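# Place red, blue and yellow cubes in turquoise box

## Task

Get the red cube, the blue cube and the yellow cube into the turquoise box so that the centre of each one sits lower than the box's rim.

## Robot and tools

Robot: two arms in a physics simulation, left_arm (mounted near y = +0.346 m) and right_arm (near y = -0.316 m), each with a 16-motor four-digit hand (index, middle, ring, thumb). right_arm carries a right hand, left_arm a mirrored left hand. A camera stand sits behind the arms. Objects may get nudged by outside pushes now and then.

Frame: the scene frame has its origin at table-top height midway between the arms, +z up, +x out over the table, +y toward left_arm. Image left and right do not match arm names. Positions are metres. Each hand has a hand point near the palm: its own +z runs along straight fingers to the tips, +y leaves the palm face, and +x crosses the palm away from the thumb on the right hand but toward the thumb on the left hand. A rigid mast on the palm side of the wrist can strike things.

execute_actions(actions, cameras): actions is a list of actions; each action is a list of 1 to 15 rows; each row is one control step of 1/30 s, and if fewer than 15 rows are given the last is repeated. Each action lasts 0.5 s. Every row is a single flat list of 48 numbers, all within [-1, 1], covering both arms even if one stays still, in this order: left arm dx, dy, dz, rx, ry, rz; left hand's 16 hinge goals; left current_limit; left speed; then the same 24 for the right arm. dx, dy, dz, rx, ry, rz are an offset, not a pose: measured along scene axes from the arm's Hand target at the start of that action (every row counts from that same start, not from the previous row), with 1.0 meaning 0.6 m for dx..dz and 180 degrees for rx..rz; rx, ry, rz form one rotation vector turning about the Hand target position. Sending the same offset again moves the arm further. All zeros re-requests the current target. A translation longer than 1.0 is scaled down along its direction. Orientation requests more than 40 degrees from the measured one are clipped.

Hand numbers, in order: index_mcp, index_abd, index_pip, index_dip, middle_mcp, middle_abd, middle_pip, middle_dip, ring_mcp, ring_abd, ring_pip, ring_dip, thumb_cmc, thumb_axl, thumb_mcp, thumb_ipl. These are absolute goals, each scaled linearly between the hinge's two stops; they are not offsets, and 0 is a real goal. Going toward -1 curls the finger hinges toward the palm; the straight values are about +0.75 for _mcp, 0.00 for _abd, +0.58 for _pip, +0.70 for _dip, +0.71 for thumb_cmc (toward -1 swings the thumb in front of the palm), +0.68 for thumb_axl, +0.23 for thumb_mcp, +0.17 for thumb_ipl. current_limit maps -1..+1 to 0..550 mA (floor 11 mA); low values may leave fingers too weak to move. speed maps to (speed+1)/2 of 8.5 rad/s. Initially current_limit is +0.4 and speed -0.6; settings persist. To keep a hand unchanged, resend its hand_goal, hand_current_limit and hand_speed.

cameras: list of names (cam_high, cam_left_wrist, cam_right_wrist), ["all"] or []. Images come back only when asked, or by default when actions is empty; an empty actions list also shows the full state. cam_high is fixed; wrist cameras move with their hands and may lag while moving. All images are 672x504.

zoom_image(camera, region): enlarges [x0, y0, x1, y1] pixels (origin top-left, at most 504 by 504) of the newest image from cam_high, cam_left_wrist or cam_right_wrist.

read_manual(section): returns licence texts only; moves nothing.

finished_scene(scene): ends the current scene (integer scene number); irreversible. Call it only once all three cubes rest inside the box on their own.

Results: per arm, end_effector_position (m) and end_effector_quat_wxyz in the scene frame, which may be off by a few cm; Hand target, the commanded pose the next offset starts from; joint positions, velocities (possibly just reading within noise) and torques; and some intermediate end_effector_position readings. Per hand: hand_goal, hand_measured, hand_current_ma (positive pushes toward -1), hand_state per motor (moving, goal, blocked, overload), hand_current_limit, hand_speed. A grip holds only while goals lie past the object's surface; resending hand_goal keeps a grip, resending hand_measured loosens it. The hand often stops short of its target; if it stays short, send the remaining distance as a further offset. Arms sag under load, so aim somewhat high. To end a push against something, command the target back past the hand point.

Avoid: dropping cubes or releasing them while moving, slamming or hard pushing, hitting fixed or heavy items, anything falling or being left off the table, arms touching or one hand gripping the other's fingers. Motors holding 495 mA or more for about 5 s shut down for 10 s. Holding loads, stretched arms or unreachable targets heat joint motors: a MOTOR HOT line appears near 85 °C and at 100 °C the arm drops. While a reply is being composed, the robot keeps its last command.

Each tool is called after "Request:" as a command line: name --argument value for each argument, lists and objects as JSON in quotes; but a table of rows of numbers goes row by row, as --pt "numbers of a row", without its own name.

## Session

Request:
execute_actions --actions '[]'

Request:
zoom_image --camera "cam_high" --region '[130, 60, 400, 290]'

Scene clock: 0.00 s.
left_arm: end_effector_position=(+0.3893, +0.0067, +0.1208) hand_goal=(+0.754, +0.000, +0.576, +0.696, +0.754, +0.000, +0.576, +0.696, +0.754, +0.000, +0.576, +0.696, +0.714, +0.678, +0.226, +0.168) hand_measured=(+0.754, +0.000, +0.576, +0.696, +0.754, +0.000, +0.576, +0.696, +0.754, +0.000, +0.576, +0.696, +0.714, +0.678, +0.226, +0.168) hand_current_ma=(+0, +0, +0, +0, +0, +0, +0, +0, +0, +0, +0, +0, +0, +0, +0, +0) hand_state=(goal, goal, goal, goal, goal, goal, goal, goal, goal, goal, goal, goal, goal, goal, goal, goal) hand_current_limit=0.40 hand_speed=-0.60 end_effector_quat_wxyz=(+0.352, +0.783, +0.321, -0.400) | right_arm: end_effector_position=(+0.5791, -0.4255, +0.1786) hand_goal=(+0.754, +0.000, +0.576, +0.696, +0.754, +0.000, +0.576, +0.696, +0.754, +0.000, +0.576, +0.696, +0.714, +0.678, +0.226, +0.168) hand_measured=(+0.754, +0.000, +0.576, +0.696, +0.754, +0.000, +0.576, +0.696, +0.754, +0.000, +0.576, +0.696, +0.714, +0.678, +0.226, +0.168) hand_current_ma=(+0, +0, +0, +0, +0, +0, +0, +0, +0, +0, +0, +0, +0, +0, +0, +0) hand_state=(goal, goal, goal, goal, goal, goal, goal, goal, goal, goal, goal, goal, goal, goal, goal, goal) hand_current_limit=0.40 hand_speed=-0.60 end_effector_quat_wxyz=(-0.310, +0.812, +0.414, +0.271)
Joint positions: left_arm=[-0.383 1.616 0.93 -0.988 1.121 0.447] | right_arm=[-0.351 1.691 1.447 -1.477 -0.838 0.178]
Joint velocities: within noise
Joint torques (N m): no reading
Heat: left arm: hottest elbow 30 °C; right arm: hottest wrist pitch 29 °C.
Hand target: left_arm +0.3990, +0.0044, +0.1322; +0.364, +0.785, +0.313, -0.390 | right_arm +0.5898, -0.4258, +0.1997; -0.295, +0.805, +0.426, +0.287
camera_calibration:
cam_left_wrist: T_world_to_cam=[[-0.837827, 0.19801, 0.508762, 0.227181], [0.0992035, 0.97161, -0.214783, -0.0659844], [-0.536848, -0.12948, -0.833684, 0.434967], [0, 0, 0, 1]] pos_world=[0.430395, 0.0754465, 0.232872]
cam_right_wrist: T_world_to_cam=[[0.157347, -0.701858, -0.694721, -0.235146], [-0.811013, -0.493231, 0.314612, 0.159098], [-0.563471, 0.513924, -0.646825, 0.787751], [0, 0, 0, 1]] pos_world=[0.609905, -0.491411, 0.296122]

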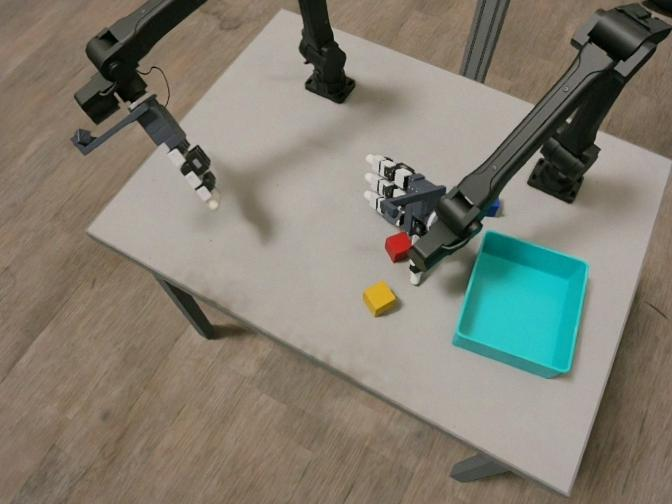

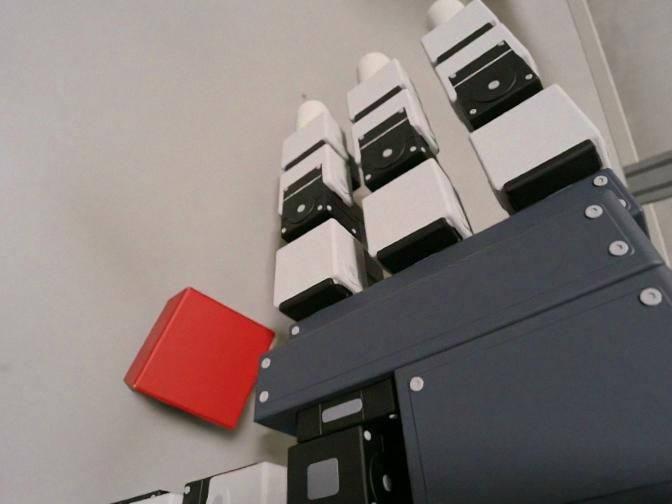

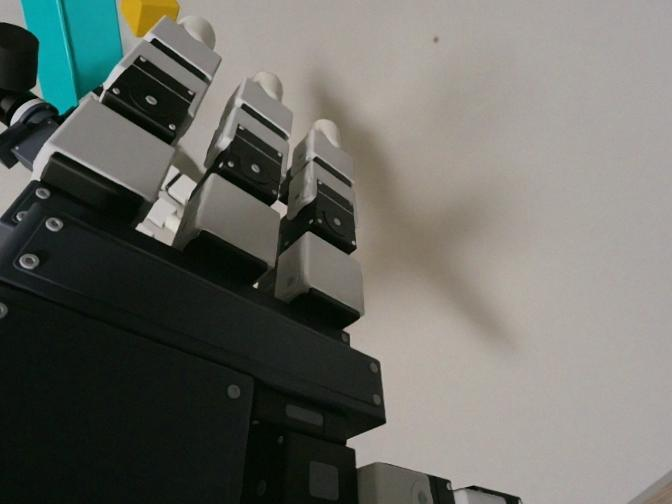

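Scaled by 1.867.

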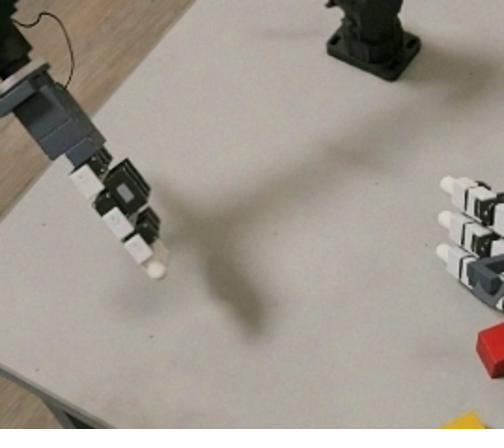

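Request:
zoom_image --camera "cam_left_wrist" --region '[260, 0, 500, 160]'

Request:
zoom_image --camera "cam_high" --region '[350, 140, 610, 400]'

Request:
zoom_image --camera "cam_high" --region '[350, 220, 430, 330]'

Scaled by 2.100.

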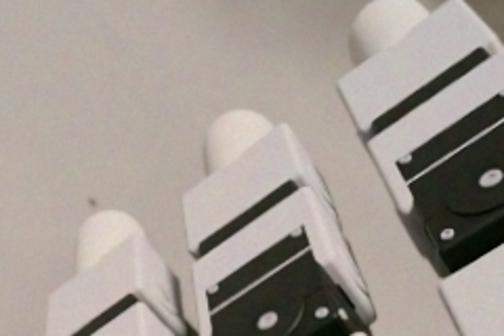

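Scaled by 1.938.

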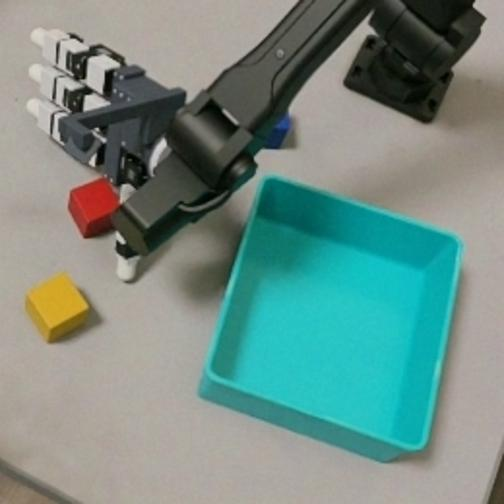

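Scaled by 4.582.

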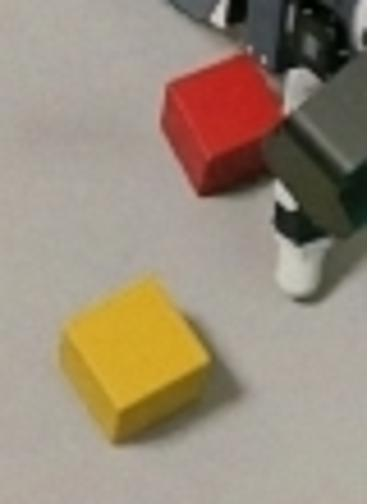

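Request:
execute_actions --actions '[[[0,0,0.06,0,0,0,0.754,0,0.576,0.696,0.754,0,0.576,0.696,0.754,0,0.576,0.696,0.714,0.678,0.226,0.168,0.4,-0.6, 0,0,0,0,0,0,0.754,0,0.576,0.696,0.754,0,0.576,0.696,0.754,0,0.576,0.696,0.714,0.678,0.226,0.168,0.4,-0.6]],[[0,0,0.09,0,0,0,0.754,0,0.576,0.696,0.754,0,0.576,0.696,0.754,0,0.576,0.696,0.714,0.678,0.226,0.168,0.4,-0.6, 0,0,0,0,0,0,0.754,0,0.576,0.696,0.754,0,0.576,0.696,0.754,0,0.576,0.696,0.714,0.678,0.226,0.168,0.4,-0.6]],[[0.02,0.01,0.09,0.05,-0.015,0.012,0.754,0.05,0.576,0.696,0.4,0,0.3,0.6,0.754,-0.05,0.576,0.696,0.714,0.678,0.226,0.168,0.4,-0.6, 0,0,0,0,0,0,0.754,0,0.576,0.696,0.754,0,0.576,0.696,0.754,0,0.576,0.696,0.714,0.678,0.226,0.168,0.4,-0.6]],[[0.025,0.015,0.05,0.069,-0.021,0.0164,0.754,0.1,0.576,0.696,-0.1,0,-0.1,0.6,0.754,-0.1,0.576,0.696,0.714,0.678,0.226,0.168,0.4,-0.6, 0,0,0,0,0,0,0.754,0,0.576,0.696,0.754,0,0.576,0.696,0.754,0,0.576,0.696,0.714,0.678,0.226,0.168,0.4,-0.6]],[[0.025,0.02,0,0.075,-0.023,0.018,0.754,0.1,0.576,0.696,-0.5,0,-0.445,0.55,0.754,-0.1,0.576,0.696,0.714,0.678,0.226,0.168,0.4,-0.6, 0,0,0,0,0,0,0.754,0,0.576,0.696,0.754,0,0.576,0.696,0.754,0,0.576,0.696,0.714,0.678,0.226,0.168,0.4,-0.6]],[[0.025,0.02,0,0.075,-0.023,0.018,0.754,0.1,0.576,0.696,-0.822,0,-0.445,0.55,0.754,-0.1,0.576,0.696,0.714,0.678,0.226,0.168,0.4,-0.6, 0,0,0,0,0,0,0.754,0,0.576,0.696,0.754,0,0.576,0.696,0.754,0,0.576,0.696,0.714,0.678,0.226,0.168,0.4,-0.6]],[[0.025,0.02,0,0.075,-0.023,0.0176,0.754,0.1,0.576,0.696,-0.822,0,-0.445,0.55,0.754,-0.1,0.576,0.696,0.714,0.678,0.226,0.168,0.4,-0.6, 0,0,0,0,0,0,0.754,0,0.576,0.696,0.754,0,0.576,0.696,0.754,0,0.576,0.696,0.714,0.678,0.226,0.168,0.4,-0.6]]]' --cameras '["cam_high","cam_left_wrist"]'

Scene clock: 11.17 s.
left_arm: end_effector_position=(+0.4597, +0.0629, +0.2874) hand_goal=(+0.754, +0.100, +0.576, +0.696, -0.822, +0.000, -0.444, +0.550, +0.754, -0.100, +0.576, +0.696, +0.714, +0.678, +0.226, +0.168) hand_measured=(+0.754, +0.100, +0.576, +0.696, -0.806, +0.002, -0.442, +0.554, +0.754, -0.098, +0.576, +0.696, +0.714, +0.678, +0.222, +0.168) hand_current_ma=(+3, +1, +3, +0, +78, +9, +12, +14, +2, +9, +3, +0, +3, -4, -25, -2) hand_state=(goal, goal, goal, goal, goal, goal, goal, goal, goal, goal, goal, goal, goal, goal, goal, goal) hand_current_limit=0.40 hand_speed=-0.60 end_effector_quat_wxyz=(-0.013, +0.869, +0.495, -0.010) | right_arm: end_effector_position=(+0.5791, -0.4255, +0.1786) hand_goal=(+0.754, +0.000, +0.576, +0.696, +0.754, +0.000, +0.576, +0.696, +0.754, +0.000, +0.576, +0.696, +0.714, +0.678, +0.226, +0.168) hand_measured=(+0.752, +0.000, +0.576, +0.696, +0.752, +0.000, +0.576, +0.696, +0.752, +0.000, +0.576, +0.696, +0.714, +0.678, +0.226, +0.168) hand_current_ma=(-1, +0, +1, +0, -1, +0, +1, +0, -1, +0, +1, +0, +0, -1, -1, +0) hand_state=(goal, goal, goal, goal, goal, goal, goal, goal, goal, goal, goal, goal, goal, goal, goal, goal) hand_current_limit=0.40 hand_speed=-0.60 end_effector_quat_wxyz=(-0.310, +0.812, +0.414, +0.271)
Joint positions: left_arm=[-0.6 1.51 1.576 -1.668 0.007 -0.091] | right_arm=[-0.351 1.691 1.447 -1.477 -0.838 0.178]
Joint torques (N m): left_arm=[-1.61 -11.28 11.06 -0.05 -0.19 -0.19] | right_arm=[0.26 -17.44 12.56 0.02 -0.89 0.01]
Heat: left arm: hottest elbow 31 °C; right arm: hottest shoulder 29 °C.
Hand target: left_arm +0.4710, +0.0554, +0.3062; +0.000, +0.866, +0.500, +0.000 | right_arm +0.5898, -0.4258, +0.1997; -0.295, +0.805, +0.426, +0.287
Off the commanded pose: left_arm 0.023 m, 2 deg | right_arm 0.024 m, 3 deg.
Step readings (end_effector_position of left_arm | right_arm):
0: (+0.3893, +0.0067, +0.1208) | (+0.5791, -0.4255, +0.1786)
1: (+0.3893, +0.0067, +0.1208) | (+0.5791, -0.4255, +0.1786)
2: (+0.3889, +0.0068, +0.1213) | (+0.5791, -0.4255, +0.1786)
4: (+0.3864, +0.0080, +0.1220) | (+0.5791, -0.4255, +0.1786)
8: (+0.3823, +0.0097, +0.1317) | (+0.5791, -0.4255, +0.1786)
15: (+0.3835, +0.0092, +0.1431) | (+0.5791, -0.4255, +0.1786)
16: (+0.3831, +0.0094, +0.1429) | (+0.5791, -0.4255, +0.1786)
17: (+0.3825, +0.0096, +0.1439) | (+0.5791, -0.4255, +0.1786)
19: (+0.3810, +0.0105, +0.1502) | (+0.5791, -0.4255, +0.1786)
23: (+0.3822, +0.0101, +0.1788) | (+0.5791, -0.4255, +0.1786)
30: (+0.3866, +0.0082, +0.2028) | (+0.5791, -0.4255, +0.1786)
31: (+0.3859, +0.0087, +0.2017) | (+0.5791, -0.4255, +0.1786)
32: (+0.3863, +0.0104, +0.1993) | (+0.5791, -0.4255, +0.1786)
34: (+0.3883, +0.0151, +0.1982) | (+0.5791, -0.4255, +0.1786)
38: (+0.3967, +0.0177, +0.2280) | (+0.5791, -0.4255, +0.1786)
45: (+0.4040, +0.0176, +0.2607) | (+0.5791, -0.4255, +0.1786)
46: (+0.4037, +0.0188, +0.2587) | (+0.5791, -0.4255, +0.1786)
47: (+0.4045, +0.0220, +0.2547) | (+0.5791, -0.4255, +0.1786)
49: (+0.4077, +0.0285, +0.2498) | (+0.5791, -0.4255, +0.1786)
53: (+0.4189, +0.0309, +0.2665) | (+0.5791, -0.4255, +0.1786)
60: (+0.4219, +0.0289, +0.2797) | (+0.5791, -0.4255, +0.1786)
61: (+0.4218, +0.0297, +0.2788) | (+0.5791, -0.4255, +0.1786)
62: (+0.4233, +0.0340, +0.2754) | (+0.5791, -0.4255, +0.1786)
64: (+0.4275, +0.0422, +0.2710) | (+0.5791, -0.4255, +0.1786)
68: (+0.4336, +0.0440, +0.2811) | (+0.5791, -0.4255, +0.1786)
75: (+0.4309, +0.0393, +0.2883) | (+0.5791, -0.4255, +0.1786)
76: (+0.4303, +0.0393, +0.2875) | (+0.5791, -0.4255, +0.1786)
77: (+0.4323, +0.0435, +0.2857) | (+0.5791, -0.4255, +0.1786)
79: (+0.4405, +0.0540, +0.2839) | (+0.5791, -0.4255, +0.1786)
83: (+0.4484, +0.0569, +0.2887) | (+0.5791, -0.4255, +0.1786)
90: (+0.4456, +0.0523, +0.2893) | (+0.5791, -0.4255, +0.1786)
91: (+0.4450, +0.0517, +0.2882) | (+0.5791, -0.4255, +0.1786)
92: (+0.4473, +0.0564, +0.2874) | (+0.5791, -0.4255, +0.1786)
94: (+0.4559, +0.0665, +0.2886) | (+0.5791, -0.4255, +0.1786)
98: (+0.4644, +0.0688, +0.2920) | (+0.5791, -0.4255, +0.1786)
105: (+0.4599, +0.0620, +0.2865) | (+0.5791, -0.4255, +0.1786)
camera_calibration:
cam_left_wrist: T_world_to_cam=[[-0.929172, -0.36342, 0.0675602, 0.394395], [-0.194859, 0.636876, 0.745935, -0.211724], [-0.314115, 0.679938, -0.662583, 0.416454], [0, 0, 0, 1]] pos_world=[0.456019, -0.00498971, 0.407222]
Images, in order (width x height): cam_high 672x504, cam_left_wrist 672x504.

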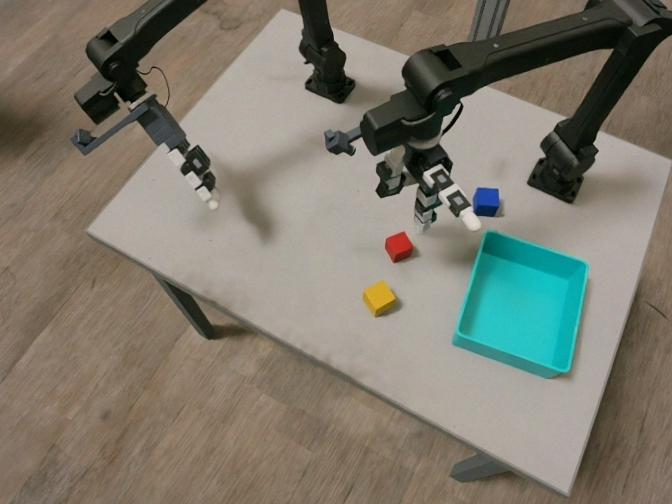

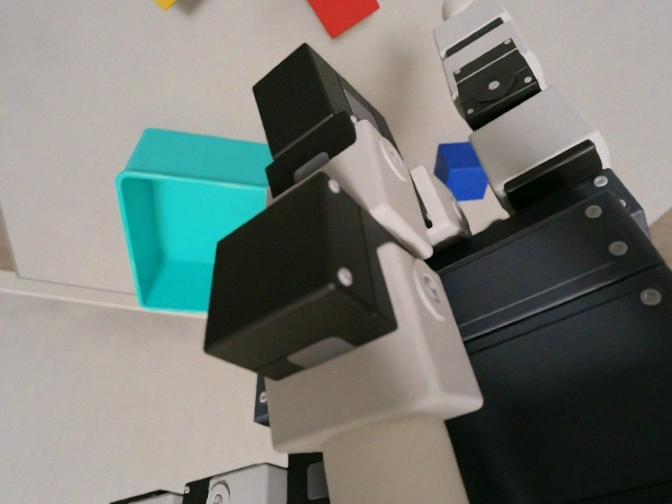

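Request:
execute_actions --actions '[[[0.012,0.01,-0.05,0,0,0,0.754,0.1,0.576,0.696,-0.822,0,-0.445,0.55,0.754,-0.1,0.576,0.696,0.714,0.678,0.226,0.168,0.4,-0.8, 0,0,0,0,0,0,0.754,0,0.576,0.696,0.754,0,0.576,0.696,0.754,0,0.576,0.696,0.714,0.678,0.226,0.168,0.4,-0.6]],[[0.009,0.008,-0.08,0,0,0,0.754,0.1,0.576,0.696,-0.822,0,-0.445,0.55,0.754,-0.1,0.576,0.696,0.714,0.678,0.226,0.168,0.4,-0.8, 0,0,0,0,0,0,0.754,0,0.576,0.696,0.754,0,0.576,0.696,0.754,0,0.576,0.696,0.714,0.678,0.226,0.168,0.4,-0.6]]]' --cameras '["cam_high","cam_left_wrist"]'

Request:
zoom_image --camera "cam_left_wrist" --region '[260, 0, 500, 160]'

Request:
zoom_image --camera "cam_high" --region '[450, 170, 530, 240]'

Scene clock: 13.33 s.
left_arm: end_effector_position=(+0.4745, +0.0645, +0.2300) hand_goal=(+0.754, +0.100, +0.576, +0.696, -0.822, +0.000, -0.444, +0.550, +0.754, -0.100, +0.576, +0.696, +0.714, +0.678, +0.226, +0.168) hand_measured=(+0.754, +0.100, +0.576, +0.696, -0.808, +0.002, -0.442, +0.554, +0.754, -0.098, +0.576, +0.696, +0.714, +0.678, +0.222, +0.168) hand_current_ma=(+0, +1, +3, +0, +66, +9, +12, +14, +0, +9, +3, +0, +3, -4, -25, -2) hand_state=(goal, goal, goal, goal, goal, goal, goal, goal, goal, goal, goal, goal, goal, goal, goal, goal) hand_current_limit=0.40 hand_speed=-0.80 end_effector_quat_wxyz=(-0.005, +0.865, +0.502, -0.005) | right_arm: end_effector_position=(+0.5791, -0.4255, +0.1786) hand_goal=(+0.754, +0.000, +0.576, +0.696, +0.754, +0.000, +0.576, +0.696, +0.754, +0.000, +0.576, +0.696, +0.714, +0.678, +0.226, +0.168) hand_measured=(+0.752, +0.000, +0.576, +0.696, +0.752, +0.000, +0.576, +0.696, +0.752, +0.000, +0.576, +0.696, +0.714, +0.678, +0.226, +0.168) hand_current_ma=(-1, +0, +1, +0, -1, +0, +1, +0, -1, +0, +1, +0, +0, -1, -1, +0) hand_state=(goal, goal, goal, goal, goal, goal, goal, goal, goal, goal, goal, goal, goal, goal, goal, goal) hand_current_limit=0.40 hand_speed=-0.60 end_effector_quat_wxyz=(-0.310, +0.812, +0.414, +0.271)
Joint positions: left_arm=[-0.581 1.53 1.444 -1.498 0.006 -0.09] | right_arm=[-0.351 1.691 1.447 -1.477 -0.838 0.178]
Joint torques (N m): left_arm=[-0.38 -12.16 6.95 0.99 -0.18 0.03] | right_arm=[0.21 -17.49 12.57 0.02 -0.89 0.02]
Heat: left arm: hottest elbow 32 °C; right arm: hottest shoulder 29 °C.
Hand target: left_arm +0.4836, +0.0662, +0.2282; +0.000, +0.866, +0.500, +0.000 | right_arm +0.5898, -0.4258, +0.1997; -0.295, +0.805, +0.426, +0.287
Off the commanded pose: left_arm 0.009 m, 1 deg | right_arm 0.024 m, 3 deg.
Step readings (end_effector_position of left_arm | right_arm):
0: (+0.4597, +0.0629, +0.2874) | (+0.5791, -0.4255, +0.1786)
1: (+0.4597, +0.0629, +0.2874) | (+0.5791, -0.4255, +0.1786)
2: (+0.4597, +0.0629, +0.2874) | (+0.5791, -0.4255, +0.1786)
4: (+0.4616, +0.0615, +0.2881) | (+0.5791, -0.4255, +0.1786)
8: (+0.4664, +0.0581, +0.2903) | (+0.5791, -0.4255, +0.1786)
15: (+0.4667, +0.0579, +0.2845) | (+0.5791, -0.4255, +0.1786)
16: (+0.4670, +0.0576, +0.2840) | (+0.5791, -0.4255, +0.1786)
17: (+0.4678, +0.0570, +0.2823) | (+0.5791, -0.4255, +0.1786)
19: (+0.4699, +0.0574, +0.2704) | (+0.5791, -0.4255, +0.1786)
23: (+0.4681, +0.0637, +0.2388) | (+0.5791, -0.4255, +0.1786)
30: (+0.4742, +0.0648, +0.2299) | (+0.5791, -0.4255, +0.1786)
camera_calibration:
cam_left_wrist: T_world_to_cam=[[-0.923909, -0.378431, 0.0564114, 0.413609], [-0.21735, 0.640444, 0.736607, -0.154423], [-0.314884, 0.668297, -0.673964, 0.385705], [0, 0, 0, 1]] pos_world=[0.470025, -0.00234371, 0.350368]
Images, in order (width x height): cam_high 672x504, cam_left_wrist 672x504.

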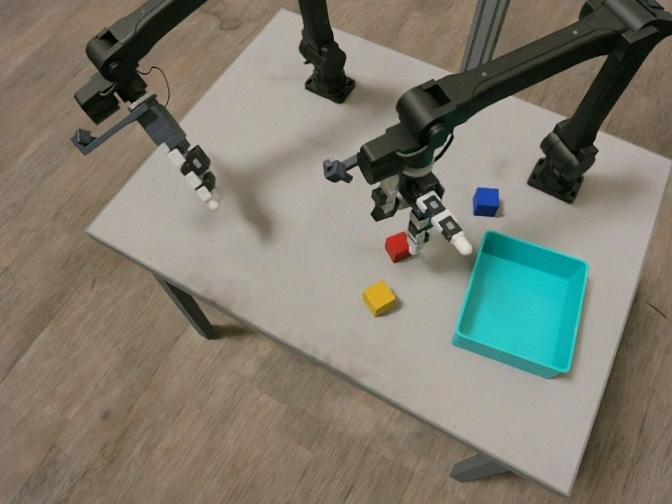

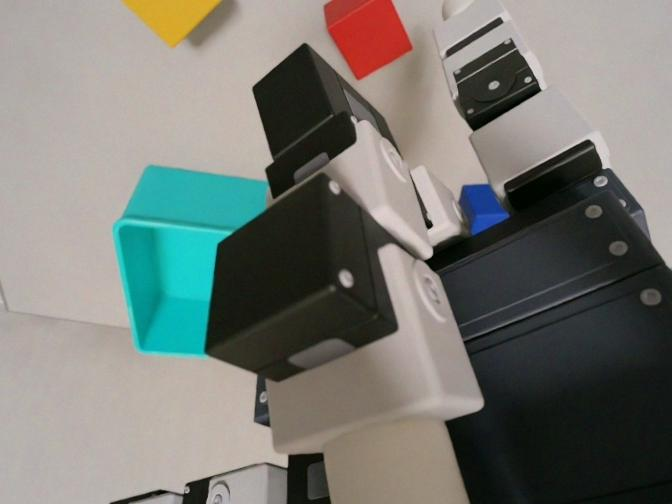

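Scaled by 2.100.

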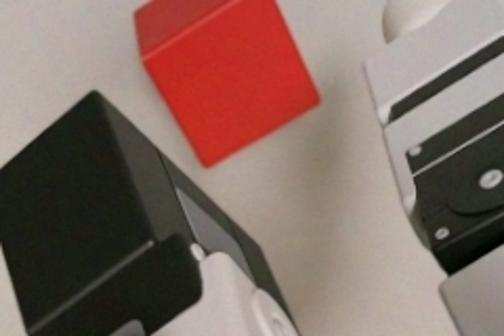

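Scaled by 6.300.

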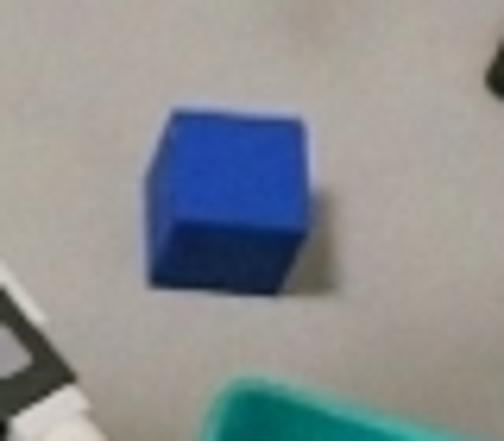

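Request:
execute_actions --actions '[[[-0.0255,-0.0085,-0.04,-0.0048,-0.0064,-0.031,0.754,0.1,0.576,0.696,-0.822,0,-0.445,0.55,0.754,-0.1,0.576,0.696,0.714,0.678,0.226,0.168,0.4,-0.8, 0,0,0,0,0,0,0.754,0,0.576,0.696,0.754,0,0.576,0.696,0.754,0,0.576,0.696,0.714,0.678,0.226,0.168,0.4,-0.6]],[[0,0,-0.06,0,0,0,0.754,0.1,0.576,0.696,-0.822,0,-0.445,0.55,0.754,-0.1,0.576,0.696,0.714,0.678,0.226,0.168,0.4,-0.8, 0,0,0,0,0,0,0.754,0,0.576,0.696,0.754,0,0.576,0.696,0.754,0,0.576,0.696,0.714,0.678,0.226,0.168,0.4,-0.6]]]' --cameras '["cam_left_wrist"]'

Request:
zoom_image --camera "cam_left_wrist" --region '[260, 0, 500, 160]'

Scene clock: 16.97 s.
left_arm: end_effector_position=(+0.4641, +0.0628, +0.1670) hand_goal=(+0.754, +0.100, +0.576, +0.696, -0.822, +0.000, -0.444, +0.550, +0.754, -0.100, +0.576, +0.696, +0.714, +0.678, +0.226, +0.168) hand_measured=(+0.754, +0.100, +0.576, +0.696, -0.808, +0.002, -0.442, +0.554, +0.754, -0.098, +0.576, +0.696, +0.714, +0.678, +0.222, +0.168) hand_current_ma=(-1, +1, +3, +0, +66, +9, +12, +14, -1, +9, +3, +0, +3, -4, -25, -2) hand_state=(goal, goal, goal, goal, goal, goal, goal, goal, goal, goal, goal, goal, goal, goal, goal, goal) hand_current_limit=0.40 hand_speed=-0.80 end_effector_quat_wxyz=(+0.004, +0.886, +0.464, -0.001) | right_arm: end_effector_position=(+0.5791, -0.4255, +0.1786) hand_goal=(+0.754, +0.000, +0.576, +0.696, +0.754, +0.000, +0.576, +0.696, +0.754, +0.000, +0.576, +0.696, +0.714, +0.678, +0.226, +0.168) hand_measured=(+0.752, +0.000, +0.576, +0.696, +0.752, +0.000, +0.576, +0.696, +0.752, +0.000, +0.576, +0.696, +0.714, +0.678, +0.226, +0.168) hand_current_ma=(-1, +0, +1, +0, -1, +0, +1, +0, -1, +0, +1, +0, +0, -1, -1, +0) hand_state=(goal, goal, goal, goal, goal, goal, goal, goal, goal, goal, goal, goal, goal, goal, goal, goal) hand_current_limit=0.40 hand_speed=-0.60 end_effector_quat_wxyz=(-0.310, +0.812, +0.414, +0.271)
Joint positions: left_arm=[-0.581 1.521 1.262 -1.304 0.006 -0.002] | right_arm=[-0.351 1.691 1.447 -1.477 -0.838 0.178]
Joint torques (N m): left_arm=[-0.79 -12.98 6.41 1.05 -0.07 0.04] | right_arm=[0.21 -17.49 12.57 0.03 -0.89 0.02]
Heat: left arm: hottest elbow 32 °C; right arm: hottest shoulder 29 °C.
Hand target: left_arm +0.4683, +0.0611, +0.1682; +0.012, +0.889, +0.458, +0.005 | right_arm +0.5898, -0.4258, +0.1997; -0.295, +0.805, +0.426, +0.287
Off the commanded pose: left_arm 0.005 m, 1 deg | right_arm 0.024 m, 3 deg.
Step readings (end_effector_position of left_arm | right_arm):
0: (+0.4745, +0.0645, +0.2300) | (+0.5791, -0.4255, +0.1786)
1: (+0.4745, +0.0644, +0.2294) | (+0.5791, -0.4255, +0.1786)
2: (+0.4748, +0.0637, +0.2273) | (+0.5791, -0.4255, +0.1786)
4: (+0.4737, +0.0626, +0.2188) | (+0.5791, -0.4255, +0.1786)
8: (+0.4650, +0.0649, +0.1962) | (+0.5791, -0.4255, +0.1786)
15: (+0.4649, +0.0631, +0.1909) | (+0.5791, -0.4255, +0.1786)
16: (+0.4652, +0.0627, +0.1911) | (+0.5791, -0.4255, +0.1786)
17: (+0.4661, +0.0621, +0.1906) | (+0.5791, -0.4255, +0.1786)
19: (+0.4668, +0.0612, +0.1848) | (+0.5791, -0.4255, +0.1786)
23: (+0.4622, +0.0643, +0.1688) | (+0.5791, -0.4255, +0.1786)
30: (+0.4638, +0.0631, +0.1669) | (+0.5791, -0.4255, +0.1786)
camera_calibration:
cam_left_wrist: T_world_to_cam=[[-0.954243, -0.295665, 0.0447488, 0.41777], [-0.172395, 0.666211, 0.725564, -0.12985], [-0.244336, 0.68465, -0.686698, 0.309453], [0, 0, 0, 1]] pos_world=[0.451879, -0.00184024, 0.28802]
Images, in order (width x height): cam_left_wrist 672x504.

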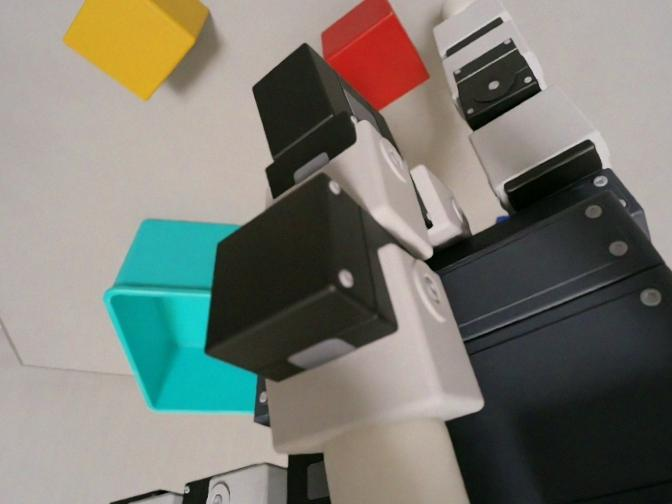

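Scaled by 2.100.

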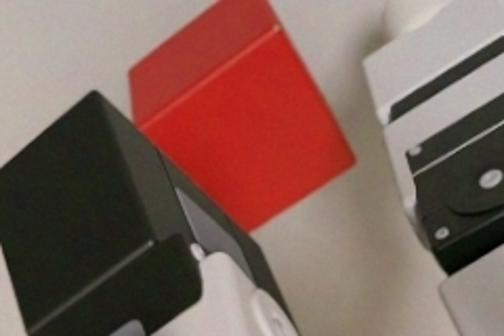

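Request:
execute_actions --actions '[[[-0.0047,-0.0063,-0.035,0,0,-0.013,0.754,0.1,0.576,0.696,-0.822,0,-0.445,0.55,0.754,-0.1,0.576,0.696,0.714,0.678,0.226,0.168,0.4,-0.8, 0,0,0,0,0,0,0.754,0,0.576,0.696,0.754,0,0.576,0.696,0.754,0,0.576,0.696,0.714,0.678,0.226,0.168,0.4,-0.6]],[[0,0,-0.025,0,0,0,0.754,0.03,0.576,0.696,-0.822,0,-0.445,0.55,0.754,-0.03,0.576,0.696,0.714,0.678,0.226,0.168,0.4,-0.8, 0,0,0,0,0,0,0.754,0,0.576,0.696,0.754,0,0.576,0.696,0.754,0,0.576,0.696,0.714,0.678,0.226,0.168,0.4,-0.6]]]' --cameras '["cam_left_wrist"]'

Request:
zoom_image --camera "cam_left_wrist" --region '[260, 0, 500, 160]'

Scene clock: 19.53 s.
left_arm: end_effector_position=(+0.4620, +0.0603, +0.1403) hand_goal=(+0.754, +0.030, +0.576, +0.696, -0.822, +0.000, -0.444, +0.550, +0.754, -0.030, +0.576, +0.696, +0.714, +0.678, +0.226, +0.168) hand_measured=(+0.754, +0.034, +0.576, +0.696, -0.808, +0.002, -0.442, +0.554, +0.754, -0.032, +0.576, +0.696, +0.714, +0.678, +0.222, +0.168) hand_current_ma=(-1, +13, +3, +0, +66, +9, +12, +14, -1, -12, +3, +0, +3, -4, -25, -2) hand_state=(goal, goal, goal, goal, goal, goal, goal, goal, goal, goal, goal, goal, goal, goal, goal, goal) hand_current_limit=0.40 hand_speed=-0.80 end_effector_quat_wxyz=(+0.013, +0.895, +0.447, +0.003) | right_arm: end_effector_position=(+0.5791, -0.4255, +0.1786) hand_goal=(+0.754, +0.000, +0.576, +0.696, +0.754, +0.000, +0.576, +0.696, +0.754, +0.000, +0.576, +0.696, +0.714, +0.678, +0.226, +0.168) hand_measured=(+0.752, +0.000, +0.576, +0.696, +0.752, +0.000, +0.576, +0.696, +0.752, +0.000, +0.576, +0.696, +0.714, +0.678, +0.226, +0.168) hand_current_ma=(-1, +0, +1, +0, -1, +0, +1, +0, -1, +0, +1, +0, +0, -1, -1, +0) hand_state=(goal, goal, goal, goal, goal, goal, goal, goal, goal, goal, goal, goal, goal, goal, goal, goal) hand_current_limit=0.40 hand_speed=-0.60 end_effector_quat_wxyz=(-0.310, +0.812, +0.414, +0.271)
Joint positions: left_arm=[-0.581 1.529 1.192 -1.209 0.006 0.036] | right_arm=[-0.351 1.691 1.447 -1.477 -0.838 0.178]
Joint torques (N m): left_arm=[-1.08 -10.93 6.22 1.1 -0.05 0.02] | right_arm=[0.21 -17.49 12.56 0.02 -0.89 0.02]
Heat: left arm: hottest elbow 32 °C; right arm: hottest shoulder 29 °C.
Hand target: left_arm +0.4655, +0.0573, +0.1322; +0.012, +0.898, +0.439, +0.005 | right_arm +0.5898, -0.4258, +0.1997; -0.295, +0.805, +0.426, +0.287
Off the commanded pose: left_arm 0.009 m, 1 deg | right_arm 0.024 m, 3 deg.
Step readings (end_effector_position of left_arm | right_arm):
0: (+0.4641, +0.0628, +0.1670) | (+0.5791, -0.4255, +0.1786)
1: (+0.4640, +0.0627, +0.1670) | (+0.5791, -0.4255, +0.1786)
2: (+0.4644, +0.0623, +0.1661) | (+0.5791, -0.4255, +0.1786)
4: (+0.4648, +0.0612, +0.1628) | (+0.5791, -0.4255, +0.1786)
8: (+0.4613, +0.0623, +0.1535) | (+0.5791, -0.4255, +0.1786)
15: (+0.4614, +0.0610, +0.1522) | (+0.5791, -0.4255, +0.1786)
16: (+0.4617, +0.0607, +0.1523) | (+0.5791, -0.4255, +0.1786)
17: (+0.4622, +0.0603, +0.1521) | (+0.5791, -0.4255, +0.1786)
19: (+0.4628, +0.0599, +0.1504) | (+0.5791, -0.4255, +0.1786)
23: (+0.4613, +0.0608, +0.1433) | (+0.5791, -0.4255, +0.1786)
30: (+0.4616, +0.0605, +0.1401) | (+0.5791, -0.4255, +0.1786)
camera_calibration:
cam_left_wrist: T_world_to_cam=[[-0.965484, -0.258421, 0.0325422, 0.420801], [-0.157837, 0.679875, 0.716141, -0.115352], [-0.207191, 0.686286, -0.697197, 0.276464], [0, 0, 0, 1]] pos_world=[0.44535, -0.00256408, 0.261664]
Images, in order (width x height): cam_left_wrist 672x504.

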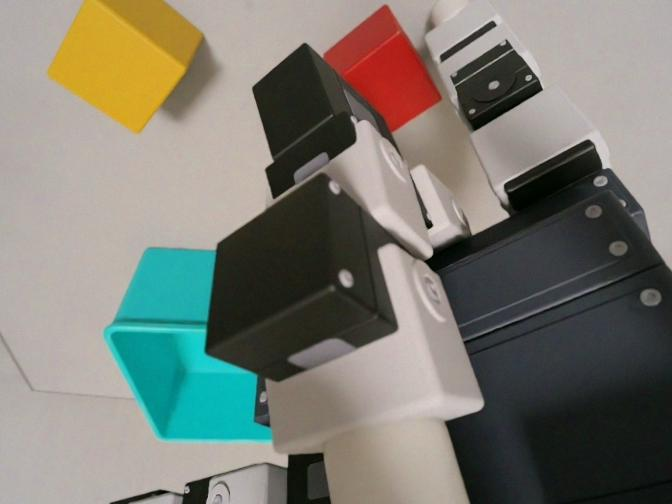

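Scaled by 2.100.

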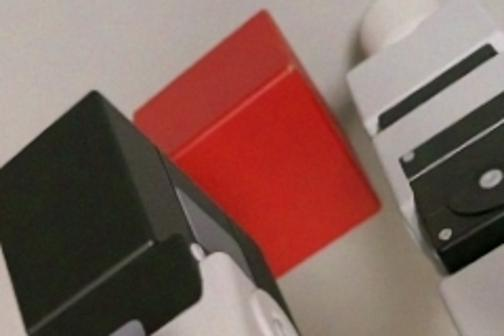

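Request:
execute_actions --actions '[[[-0.005,0.004,-0.013,0,0,0,0.754,0.03,0.576,0.696,-0.822,0,-0.445,0.55,0.754,-0.03,0.576,0.696,0.714,0.678,0.226,0.168,0.4,-0.8, 0,0,0,0,0,0,0.754,0,0.576,0.696,0.754,0,0.576,0.696,0.754,0,0.576,0.696,0.714,0.678,0.226,0.168,0.4,-0.6]],[[0,0,0,0,0,0,0.754,-0.1,0.576,0.696,-0.822,0,-0.445,0.55,0.754,0.1,0.576,0.696,0.714,0.678,0.226,0.168,0.4,-0.8, 0,0,0,0,0,0,0.754,0,0.576,0.696,0.754,0,0.576,0.696,0.754,0,0.576,0.696,0.714,0.678,0.226,0.168,0.4,-0.6]],[[0,0,0,0,0,0,0.754,-0.37,0.576,0.696,-0.822,0,-0.445,0.55,0.754,0.37,0.576,0.696,0.714,0.678,0.226,0.168,0.4,-0.85, 0,0,0,0,0,0,0.754,0,0.576,0.696,0.754,0,0.576,0.696,0.754,0,0.576,0.696,0.714,0.678,0.226,0.168,0.4,-0.6]]]' --cameras '["cam_left_wrist"]'

Request:
zoom_image --camera "cam_left_wrist" --region '[260, 0, 500, 160]'

Scene clock: 34.23 s.
left_arm: end_effector_position=(+0.4585, +0.0622, +0.1312) hand_goal=(+0.754, -0.370, +0.576, +0.696, -0.822, +0.000, -0.444, +0.550, +0.754, +0.370, +0.576, +0.696, +0.714, +0.678, +0.226, +0.168) hand_measured=(+0.754, -0.096, +0.576, +0.696, -0.808, +0.002, -0.442, +0.554, +0.754, +0.096, +0.576, +0.696, +0.714, +0.678, +0.222, +0.168) hand_current_ma=(-1, +385, +3, +0, +66, +9, +12, +14, -1, -385, +3, +0, +3, -4, -25, -2) hand_state=(goal, blocked, goal, goal, goal, goal, goal, goal, goal, blocked, goal, goal, goal, goal, goal, goal) hand_current_limit=0.40 hand_speed=-0.85 end_effector_quat_wxyz=(+0.012, +0.895, +0.446, +0.002) | right_arm: end_effector_position=(+0.5791, -0.4255, +0.1786) hand_goal=(+0.754, +0.000, +0.576, +0.696, +0.754, +0.000, +0.576, +0.696, +0.754, +0.000, +0.576, +0.696, +0.714, +0.678, +0.226, +0.168) hand_measured=(+0.752, +0.000, +0.576, +0.696, +0.752, +0.000, +0.576, +0.696, +0.752, +0.000, +0.576, +0.696, +0.714, +0.678, +0.226, +0.168) hand_current_ma=(-1, +0, +1, +0, -1, +0, +1, +0, -1, +0, +1, +0, +0, -1, -1, +0) hand_state=(goal, goal, goal, goal, goal, goal, goal, goal, goal, goal, goal, goal, goal, goal, goal, goal) hand_current_limit=0.40 hand_speed=-0.60 end_effector_quat_wxyz=(-0.310, +0.812, +0.414, +0.271)
Joint positions: left_arm=[-0.581 1.529 1.168 -1.188 0.007 0.038] | right_arm=[-0.351 1.691 1.447 -1.477 -0.838 0.178]
Joint torques (N m): left_arm=[-1.08 -11.28 6.24 1.05 -0.07 0.01] | right_arm=[0.21 -17.49 12.56 0.03 -0.89 0.02]
Heat: left arm: hottest elbow 32 °C; right arm: hottest shoulder 30 °C.
Hand target: left_arm +0.4625, +0.0597, +0.1244; +0.012, +0.898, +0.439, +0.005 | right_arm +0.5898, -0.4258, +0.1997; -0.295, +0.805, +0.426, +0.287
Off the commanded pose: left_arm 0.008 m, 1 deg | right_arm 0.024 m, 3 deg.
Step readings (end_effector_position of left_arm | right_arm):
0: (+0.4620, +0.0603, +0.1403) | (+0.5791, -0.4255, +0.1786)
1: (+0.4620, +0.0603, +0.1403) | (+0.5791, -0.4255, +0.1786)
2: (+0.4618, +0.0604, +0.1397) | (+0.5791, -0.4255, +0.1786)
4: (+0.4617, +0.0603, +0.1378) | (+0.5791, -0.4255, +0.1786)
8: (+0.4587, +0.0624, +0.1321) | (+0.5791, -0.4255, +0.1786)
15: (+0.4587, +0.0625, +0.1312) | (+0.5791, -0.4255, +0.1786)
16: (+0.4587, +0.0625, +0.1312) | (+0.5791, -0.4255, +0.1786)
17: (+0.4587, +0.0625, +0.1312) | (+0.5791, -0.4255, +0.1786)
19: (+0.4587, +0.0625, +0.1312) | (+0.5791, -0.4255, +0.1786)
23: (+0.4585, +0.0622, +0.1312) | (+0.5791, -0.4255, +0.1786)
30: (+0.4585, +0.0622, +0.1312) | (+0.5791, -0.4255, +0.1786)
31: (+0.4585, +0.0622, +0.1312) | (+0.5791, -0.4255, +0.1786)
32: (+0.4585, +0.0622, +0.1312) | (+0.5791, -0.4255, +0.1786)
34: (+0.4585, +0.0622, +0.1312) | (+0.5791, -0.4255, +0.1786)
38: (+0.4585, +0.0622, +0.1312) | (+0.5791, -0.4255, +0.1786)
45: (+0.4585, +0.0622, +0.1312) | (+0.5791, -0.4255, +0.1786)
camera_calibration:
cam_left_wrist: T_world_to_cam=[[-0.965765, -0.256948, 0.0357097, 0.417923], [-0.154335, 0.679734, 0.717038, -0.112386], [-0.208514, 0.686979, -0.696119, 0.268486], [0, 0, 0, 1]] pos_world=[0.442254, -0.000667067, 0.252559]
Images, in order (width x height): cam_left_wrist 672x504.

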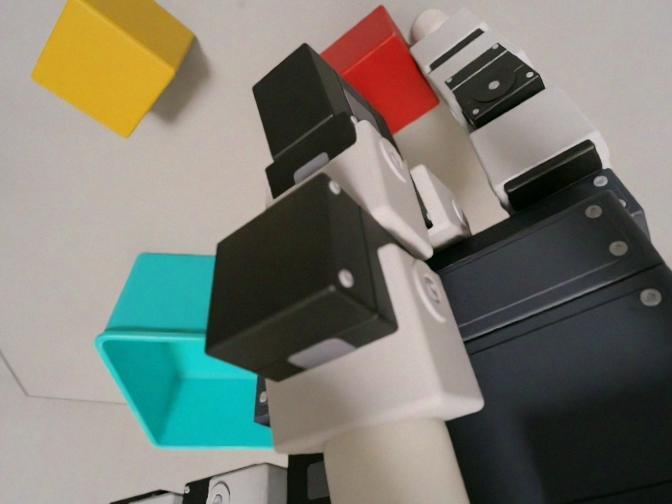

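Scaled by 2.100.

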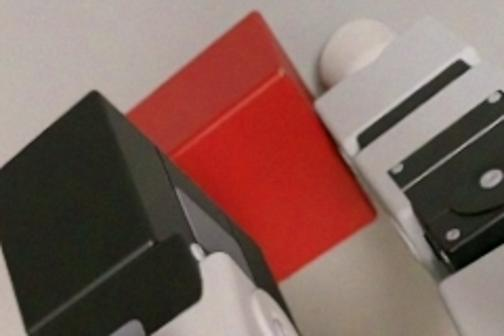

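Request:
execute_actions --actions '[[[0,0,0.05,0,0,0,0.754,-0.37,0.576,0.696,-0.822,0,-0.445,0.55,0.754,0.37,0.576,0.696,0.714,0.678,0.226,0.168,0.4,-0.8, 0,0,0,0,0,0,0.754,0,0.576,0.696,0.754,0,0.576,0.696,0.754,0,0.576,0.696,0.714,0.678,0.226,0.168,0.4,-0.6]],[[0,0,0.08,0,0,0,0.754,-0.37,0.576,0.696,-0.822,0,-0.445,0.55,0.754,0.37,0.576,0.696,0.714,0.678,0.226,0.168,0.4,-0.8, 0,0,0,0,0,0,0.754,0,0.576,0.696,0.754,0,0.576,0.696,0.754,0,0.576,0.696,0.714,0.678,0.226,0.168,0.4,-0.6]],[[0,0,0.09,0,0,0,0.754,-0.37,0.576,0.696,-0.822,0,-0.445,0.55,0.754,0.37,0.576,0.696,0.714,0.678,0.226,0.168,0.4,-0.8, 0,0,0,0,0,0,0.754,0,0.576,0.696,0.754,0,0.576,0.696,0.754,0,0.576,0.696,0.714,0.678,0.226,0.168,0.4,-0.6]],[[0.01,0.04,0.02,0,0,0.02,0.754,-0.37,0.576,0.696,-0.822,0,-0.445,0.55,0.754,0.37,0.576,0.696,0.714,0.678,0.226,0.168,0.4,-0.8, 0,0,0,0,0,0,0.754,0,0.576,0.696,0.754,0,0.576,0.696,0.754,0,0.576,0.696,0.714,0.678,0.226,0.168,0.4,-0.6]]]' --cameras '["cam_high","cam_left_wrist"]'

Request:
zoom_image --camera "cam_high" --region '[430, 200, 610, 400]'

Scene clock: 38.00 s.
left_arm: end_effector_position=(+0.4555, +0.0875, +0.2260) hand_goal=(+0.754, -0.370, +0.576, +0.696, -0.822, +0.000, -0.444, +0.550, +0.754, +0.370, +0.576, +0.696, +0.714, +0.678, +0.226, +0.168) hand_measured=(+0.752, -0.096, +0.576, +0.696, -0.808, +0.002, -0.442, +0.554, +0.752, +0.096, +0.576, +0.696, +0.714, +0.678, +0.222, +0.168) hand_current_ma=(-11, +385, -2, +0, +66, +9, +12, +14, -12, -385, -2, +0, +3, -4, -25, -2) hand_state=(goal, blocked, goal, goal, goal, goal, goal, goal, goal, blocked, goal, goal, goal, goal, goal, goal) hand_current_limit=0.40 hand_speed=-0.80 end_effector_quat_wxyz=(-0.022, +0.887, +0.461, -0.017) | right_arm: end_effector_position=(+0.5791, -0.4255, +0.1786) hand_goal=(+0.754, +0.000, +0.576, +0.696, +0.754, +0.000, +0.576, +0.696, +0.754, +0.000, +0.576, +0.696, +0.714, +0.678, +0.226, +0.168) hand_measured=(+0.752, +0.000, +0.576, +0.696, +0.752, +0.000, +0.576, +0.696, +0.752, +0.000, +0.576, +0.696, +0.714, +0.678, +0.226, +0.168) hand_current_ma=(-1, +0, +1, +0, -1, +0, +1, +0, -1, +0, +1, +0, +0, -1, -1, +0) hand_state=(goal, goal, goal, goal, goal, goal, goal, goal, goal, goal, goal, goal, goal, goal, goal, goal) hand_current_limit=0.40 hand_speed=-0.60 end_effector_quat_wxyz=(-0.310, +0.812, +0.414, +0.271)
Joint positions: left_arm=[-0.543 1.478 1.384 -1.533 0.007 0.042] | right_arm=[-0.351 1.691 1.447 -1.477 -0.838 0.178]
Joint torques (N m): left_arm=[0.09 -14.74 11.25 -0.08 -0.1 -0.13] | right_arm=[0.21 -17.49 12.57 0.02 -0.89 0.02]
Heat: left arm: hottest elbow 33 °C; right arm: hottest shoulder 30 °C.
Hand target: left_arm +0.4685, +0.0837, +0.2684; +0.012, +0.884, +0.467, +0.005 | right_arm +0.5898, -0.4258, +0.1997; -0.295, +0.805, +0.426, +0.287
Off the commanded pose: left_arm 0.045 m, 5 deg | right_arm 0.024 m, 3 deg.
Step readings (end_effector_position of left_arm | right_arm):
0: (+0.4585, +0.0622, +0.1312) | (+0.5791, -0.4255, +0.1786)
1: (+0.4585, +0.0622, +0.1312) | (+0.5791, -0.4255, +0.1786)
2: (+0.4585, +0.0622, +0.1312) | (+0.5791, -0.4255, +0.1786)
4: (+0.4566, +0.0635, +0.1303) | (+0.5791, -0.4255, +0.1786)
8: (+0.4513, +0.0672, +0.1281) | (+0.5791, -0.4255, +0.1786)
15: (+0.4491, +0.0688, +0.1272) | (+0.5791, -0.4255, +0.1786)
16: (+0.4493, +0.0686, +0.1278) | (+0.5791, -0.4255, +0.1786)
17: (+0.4480, +0.0694, +0.1283) | (+0.5791, -0.4255, +0.1786)
19: (+0.4443, +0.0716, +0.1321) | (+0.5791, -0.4255, +0.1786)
23: (+0.4449, +0.0713, +0.1491) | (+0.5791, -0.4255, +0.1786)
30: (+0.4495, +0.0681, +0.1706) | (+0.5791, -0.4255, +0.1786)
31: (+0.4489, +0.0685, +0.1703) | (+0.5791, -0.4255, +0.1786)
32: (+0.4476, +0.0692, +0.1707) | (+0.5791, -0.4255, +0.1786)
34: (+0.4446, +0.0711, +0.1779) | (+0.5791, -0.4255, +0.1786)
38: (+0.4486, +0.0685, +0.2025) | (+0.5791, -0.4255, +0.1786)
45: (+0.4519, +0.0660, +0.2251) | (+0.5791, -0.4255, +0.1786)
46: (+0.4516, +0.0663, +0.2250) | (+0.5791, -0.4255, +0.1786)
47: (+0.4507, +0.0669, +0.2247) | (+0.5791, -0.4255, +0.1786)
49: (+0.4489, +0.0691, +0.2238) | (+0.5791, -0.4255, +0.1786)
53: (+0.4502, +0.0777, +0.2228) | (+0.5791, -0.4255, +0.1786)
60: (+0.4546, +0.0875, +0.2233) | (+0.5791, -0.4255, +0.1786)
camera_calibration:
cam_left_wrist: T_world_to_cam=[[-0.952523, -0.292019, 0.0861726, 0.403739], [-0.128817, 0.64297, 0.75498, -0.215001], [-0.275875, 0.708035, -0.650061, 0.33495], [0, 0, 0, 1]] pos_world=[0.449279, 0.0189817, 0.345268]
Images, in order (width x height): cam_high 672x504, cam_left_wrist 672x504.

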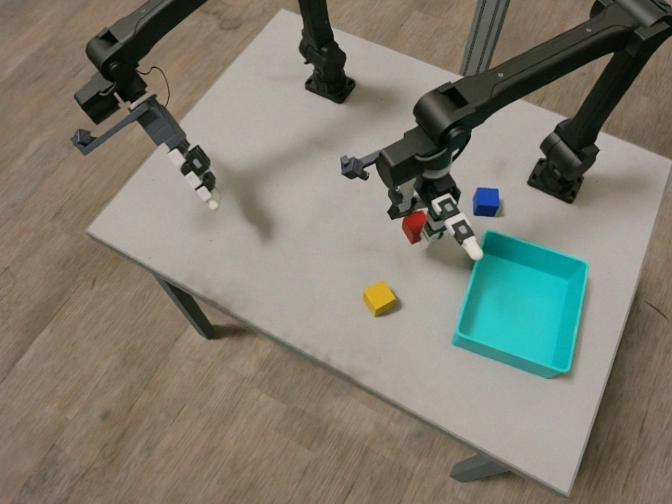

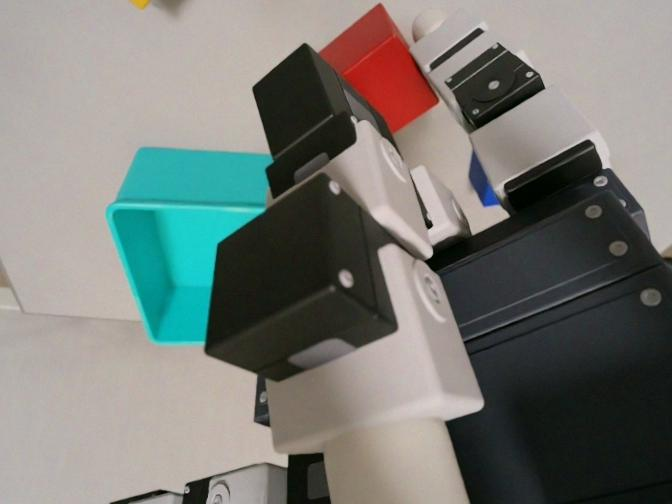

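Scaled by 2.520.

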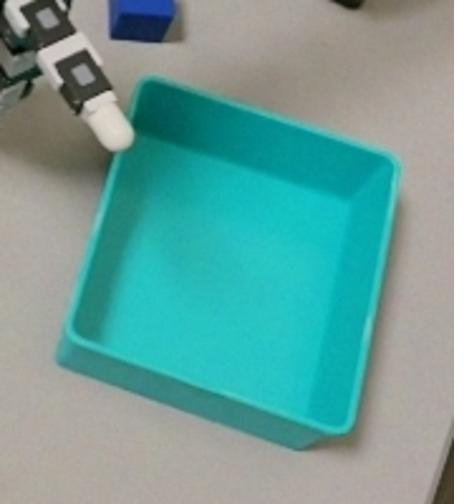

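Request:
execute_actions --actions '[[[0.01,0.03,0.05,0,0,0.02,0.754,-0.37,0.576,0.696,-0.822,0,-0.445,0.55,0.754,0.37,0.576,0.696,0.714,0.678,0.226,0.168,0.4,-0.8, 0,0,0,0,0,0,0.754,0,0.576,0.696,0.754,0,0.576,0.696,0.754,0,0.576,0.696,0.714,0.678,0.226,0.168,0.4,-0.6]],[[0.02,0.08,0.035,0,0,0.037,0.754,-0.37,0.576,0.696,-0.822,0,-0.445,0.55,0.754,0.37,0.576,0.696,0.714,0.678,0.226,0.168,0.4,-0.8, 0,0,0,0,0,0,0.754,0,0.576,0.696,0.754,0,0.576,0.696,0.754,0,0.576,0.696,0.714,0.678,0.226,0.168,0.4,-0.6]],[[0.02,0.11,0,0,0,0.04,0.754,-0.37,0.576,0.696,-0.822,0,-0.445,0.55,0.754,0.37,0.576,0.696,0.714,0.678,0.226,0.168,0.4,-0.8, 0,0,0,0,0,0,0.754,0,0.576,0.696,0.754,0,0.576,0.696,0.754,0,0.576,0.696,0.714,0.678,0.226,0.168,0.4,-0.6]],[[0.02,0.11,0,0,0,0.045,0.754,-0.37,0.576,0.696,-0.822,0,-0.445,0.55,0.754,0.37,0.576,0.696,0.714,0.678,0.226,0.168,0.4,-0.8, 0,0,0,0,0,0,0.754,0,0.576,0.696,0.754,0,0.576,0.696,0.754,0,0.576,0.696,0.714,0.678,0.226,0.168,0.4,-0.6]],[[0.024,0.11,0,0,0,0.045,0.754,-0.37,0.576,0.696,-0.822,0,-0.445,0.55,0.754,0.37,0.576,0.696,0.714,0.678,0.226,0.168,0.4,-0.8, 0,0,0,0,0,0,0.754,0,0.576,0.696,0.754,0,0.576,0.696,0.754,0,0.576,0.696,0.714,0.678,0.226,0.168,0.4,-0.6]],[[0.0247,0.1293,0,0,0,0.045,0.754,-0.37,0.576,0.696,-0.822,0,-0.445,0.55,0.754,0.37,0.576,0.696,0.714,0.678,0.226,0.168,0.4,-0.8, 0,0,0,0,0,0,0.754,0,0.576,0.696,0.754,0,0.576,0.696,0.754,0,0.576,0.696,0.714,0.678,0.226,0.168,0.4,-0.6]]]' --cameras '["cam_high","cam_left_wrist"]'

Scene clock: 43.17 s.
left_arm: end_effector_position=(+0.5251, +0.4279, +0.2961) hand_goal=(+0.754, -0.370, +0.576, +0.696, -0.822, +0.000, -0.444, +0.550, +0.754, +0.370, +0.576, +0.696, +0.714, +0.678, +0.226, +0.168) hand_measured=(+0.752, -0.096, +0.576, +0.696, -0.808, +0.002, -0.442, +0.554, +0.752, +0.098, +0.576, +0.696, +0.714, +0.678, +0.222, +0.168) hand_current_ma=(-10, +385, -2, +0, +66, +7, +12, +14, -10, -385, -2, +0, -2, -4, -25, -2) hand_state=(goal, blocked, goal, goal, goal, goal, goal, goal, goal, blocked, goal, goal, goal, goal, goal, goal) hand_current_limit=0.40 hand_speed=-0.80 end_effector_quat_wxyz=(-0.004, +0.657, +0.754, -0.007) | right_arm: end_effector_position=(+0.5791, -0.4255, +0.1786) hand_goal=(+0.754, +0.000, +0.576, +0.696, +0.754, +0.000, +0.576, +0.696, +0.754, +0.000, +0.576, +0.696, +0.714, +0.678, +0.226, +0.168) hand_measured=(+0.752, +0.000, +0.576, +0.696, +0.752, +0.000, +0.576, +0.696, +0.752, +0.000, +0.576, +0.696, +0.714, +0.678, +0.226, +0.168) hand_current_ma=(-1, +0, +1, +0, -1, +0, +1, +0, -1, +0, +1, +0, +0, -1, -1, +0) hand_state=(goal, goal, goal, goal, goal, goal, goal, goal, goal, goal, goal, goal, goal, goal, goal, goal) hand_current_limit=0.40 hand_speed=-0.60 end_effector_quat_wxyz=(-0.310, +0.812, +0.414, +0.271)
Joint positions: left_arm=[0.141 1.467 1.548 -1.668 0.004 -0.024] | right_arm=[-0.351 1.691 1.447 -1.477 -0.838 0.178]
Joint torques (N m): left_arm=[-1.73 -11.16 11.33 0.05 -0.06 -0.09] | right_arm=[0.21 -17.49 12.57 0.02 -0.89 0.02]
Heat: left arm: hottest elbow 33 °C; right arm: hottest elbow 31 °C.
Hand target: left_arm +0.5397, +0.4253, +0.3194; +0.009, +0.659, +0.752, +0.009 | right_arm +0.5898, -0.4258, +0.1997; -0.295, +0.805, +0.426, +0.287
Off the commanded pose: left_arm 0.028 m, 2 deg | right_arm 0.024 m, 3 deg.
Step readings (end_effector_position of left_arm | right_arm):
0: (+0.4555, +0.0875, +0.2260) | (+0.5791, -0.4255, +0.1786)
1: (+0.4555, +0.0875, +0.2260) | (+0.5791, -0.4255, +0.1786)
2: (+0.4550, +0.0877, +0.2275) | (+0.5791, -0.4255, +0.1786)
4: (+0.4535, +0.0893, +0.2315) | (+0.5791, -0.4255, +0.1786)
8: (+0.4578, +0.0941, +0.2491) | (+0.5791, -0.4255, +0.1786)
15: (+0.4626, +0.1002, +0.2636) | (+0.5791, -0.4255, +0.1786)
16: (+0.4623, +0.1004, +0.2635) | (+0.5791, -0.4255, +0.1786)
17: (+0.4617, +0.1019, +0.2632) | (+0.5791, -0.4255, +0.1786)
19: (+0.4617, +0.1094, +0.2633) | (+0.5791, -0.4255, +0.1786)
23: (+0.4711, +0.1368, +0.2697) | (+0.5791, -0.4255, +0.1786)
30: (+0.4792, +0.1543, +0.2811) | (+0.5791, -0.4255, +0.1786)
31: (+0.4784, +0.1535, +0.2808) | (+0.5791, -0.4255, +0.1786)
32: (+0.4784, +0.1532, +0.2808) | (+0.5791, -0.4255, +0.1786)
34: (+0.4806, +0.1597, +0.2822) | (+0.5791, -0.4255, +0.1786)
38: (+0.4914, +0.1951, +0.2880) | (+0.5791, -0.4255, +0.1786)
45: (+0.4968, +0.2204, +0.2925) | (+0.5791, -0.4255, +0.1786)
46: (+0.4963, +0.2187, +0.2923) | (+0.5791, -0.4255, +0.1786)
47: (+0.4962, +0.2184, +0.2923) | (+0.5791, -0.4255, +0.1786)
49: (+0.4979, +0.2247, +0.2922) | (+0.5791, -0.4255, +0.1786)
53: (+0.5055, +0.2599, +0.2923) | (+0.5791, -0.4255, +0.1786)
60: (+0.5092, +0.2854, +0.2925) | (+0.5791, -0.4255, +0.1786)
61: (+0.5091, +0.2844, +0.2923) | (+0.5791, -0.4255, +0.1786)
62: (+0.5089, +0.2832, +0.2923) | (+0.5791, -0.4255, +0.1786)
64: (+0.5099, +0.2906, +0.2922) | (+0.5791, -0.4255, +0.1786)
68: (+0.5126, +0.3273, +0.2923) | (+0.5791, -0.4255, +0.1786)
75: (+0.5129, +0.3520, +0.2925) | (+0.5791, -0.4255, +0.1786)
76: (+0.5128, +0.3502, +0.2923) | (+0.5791, -0.4255, +0.1786)
77: (+0.5132, +0.3509, +0.2930) | (+0.5791, -0.4255, +0.1786)
79: (+0.5150, +0.3585, +0.2943) | (+0.5791, -0.4255, +0.1786)
83: (+0.5199, +0.4028, +0.2984) | (+0.5791, -0.4255, +0.1786)
90: (+0.5239, +0.4301, +0.2959) | (+0.5791, -0.4255, +0.1786)
camera_calibration:
cam_left_wrist: T_world_to_cam=[[-0.500759, -0.863678, 0.0574612, 0.579262], [-0.56106, 0.374418, 0.738257, -0.131053], [-0.65913, 0.337449, -0.672068, 0.525089], [0, 0, 0, 1]] pos_world=[0.562644, 0.372174, 0.416361]
Images, in order (width x height): cam_high 672x504, cam_left_wrist 672x504.

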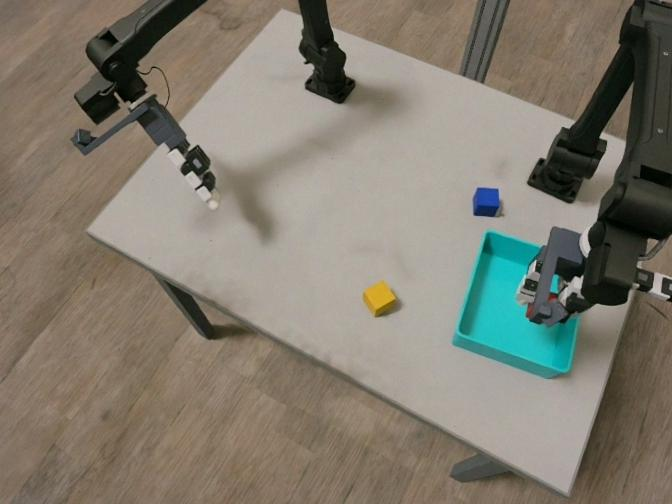

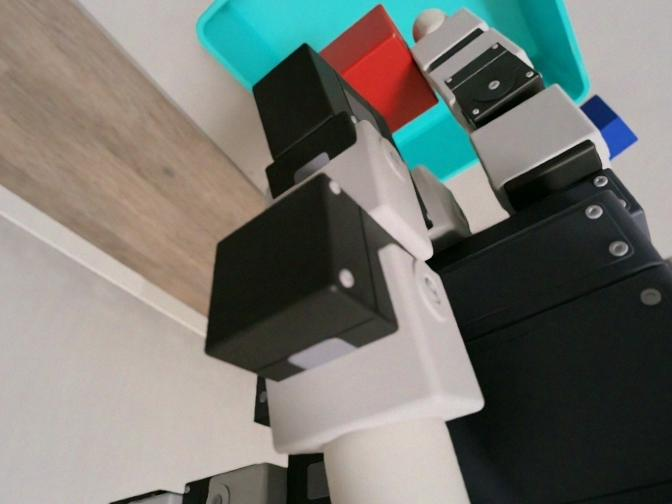

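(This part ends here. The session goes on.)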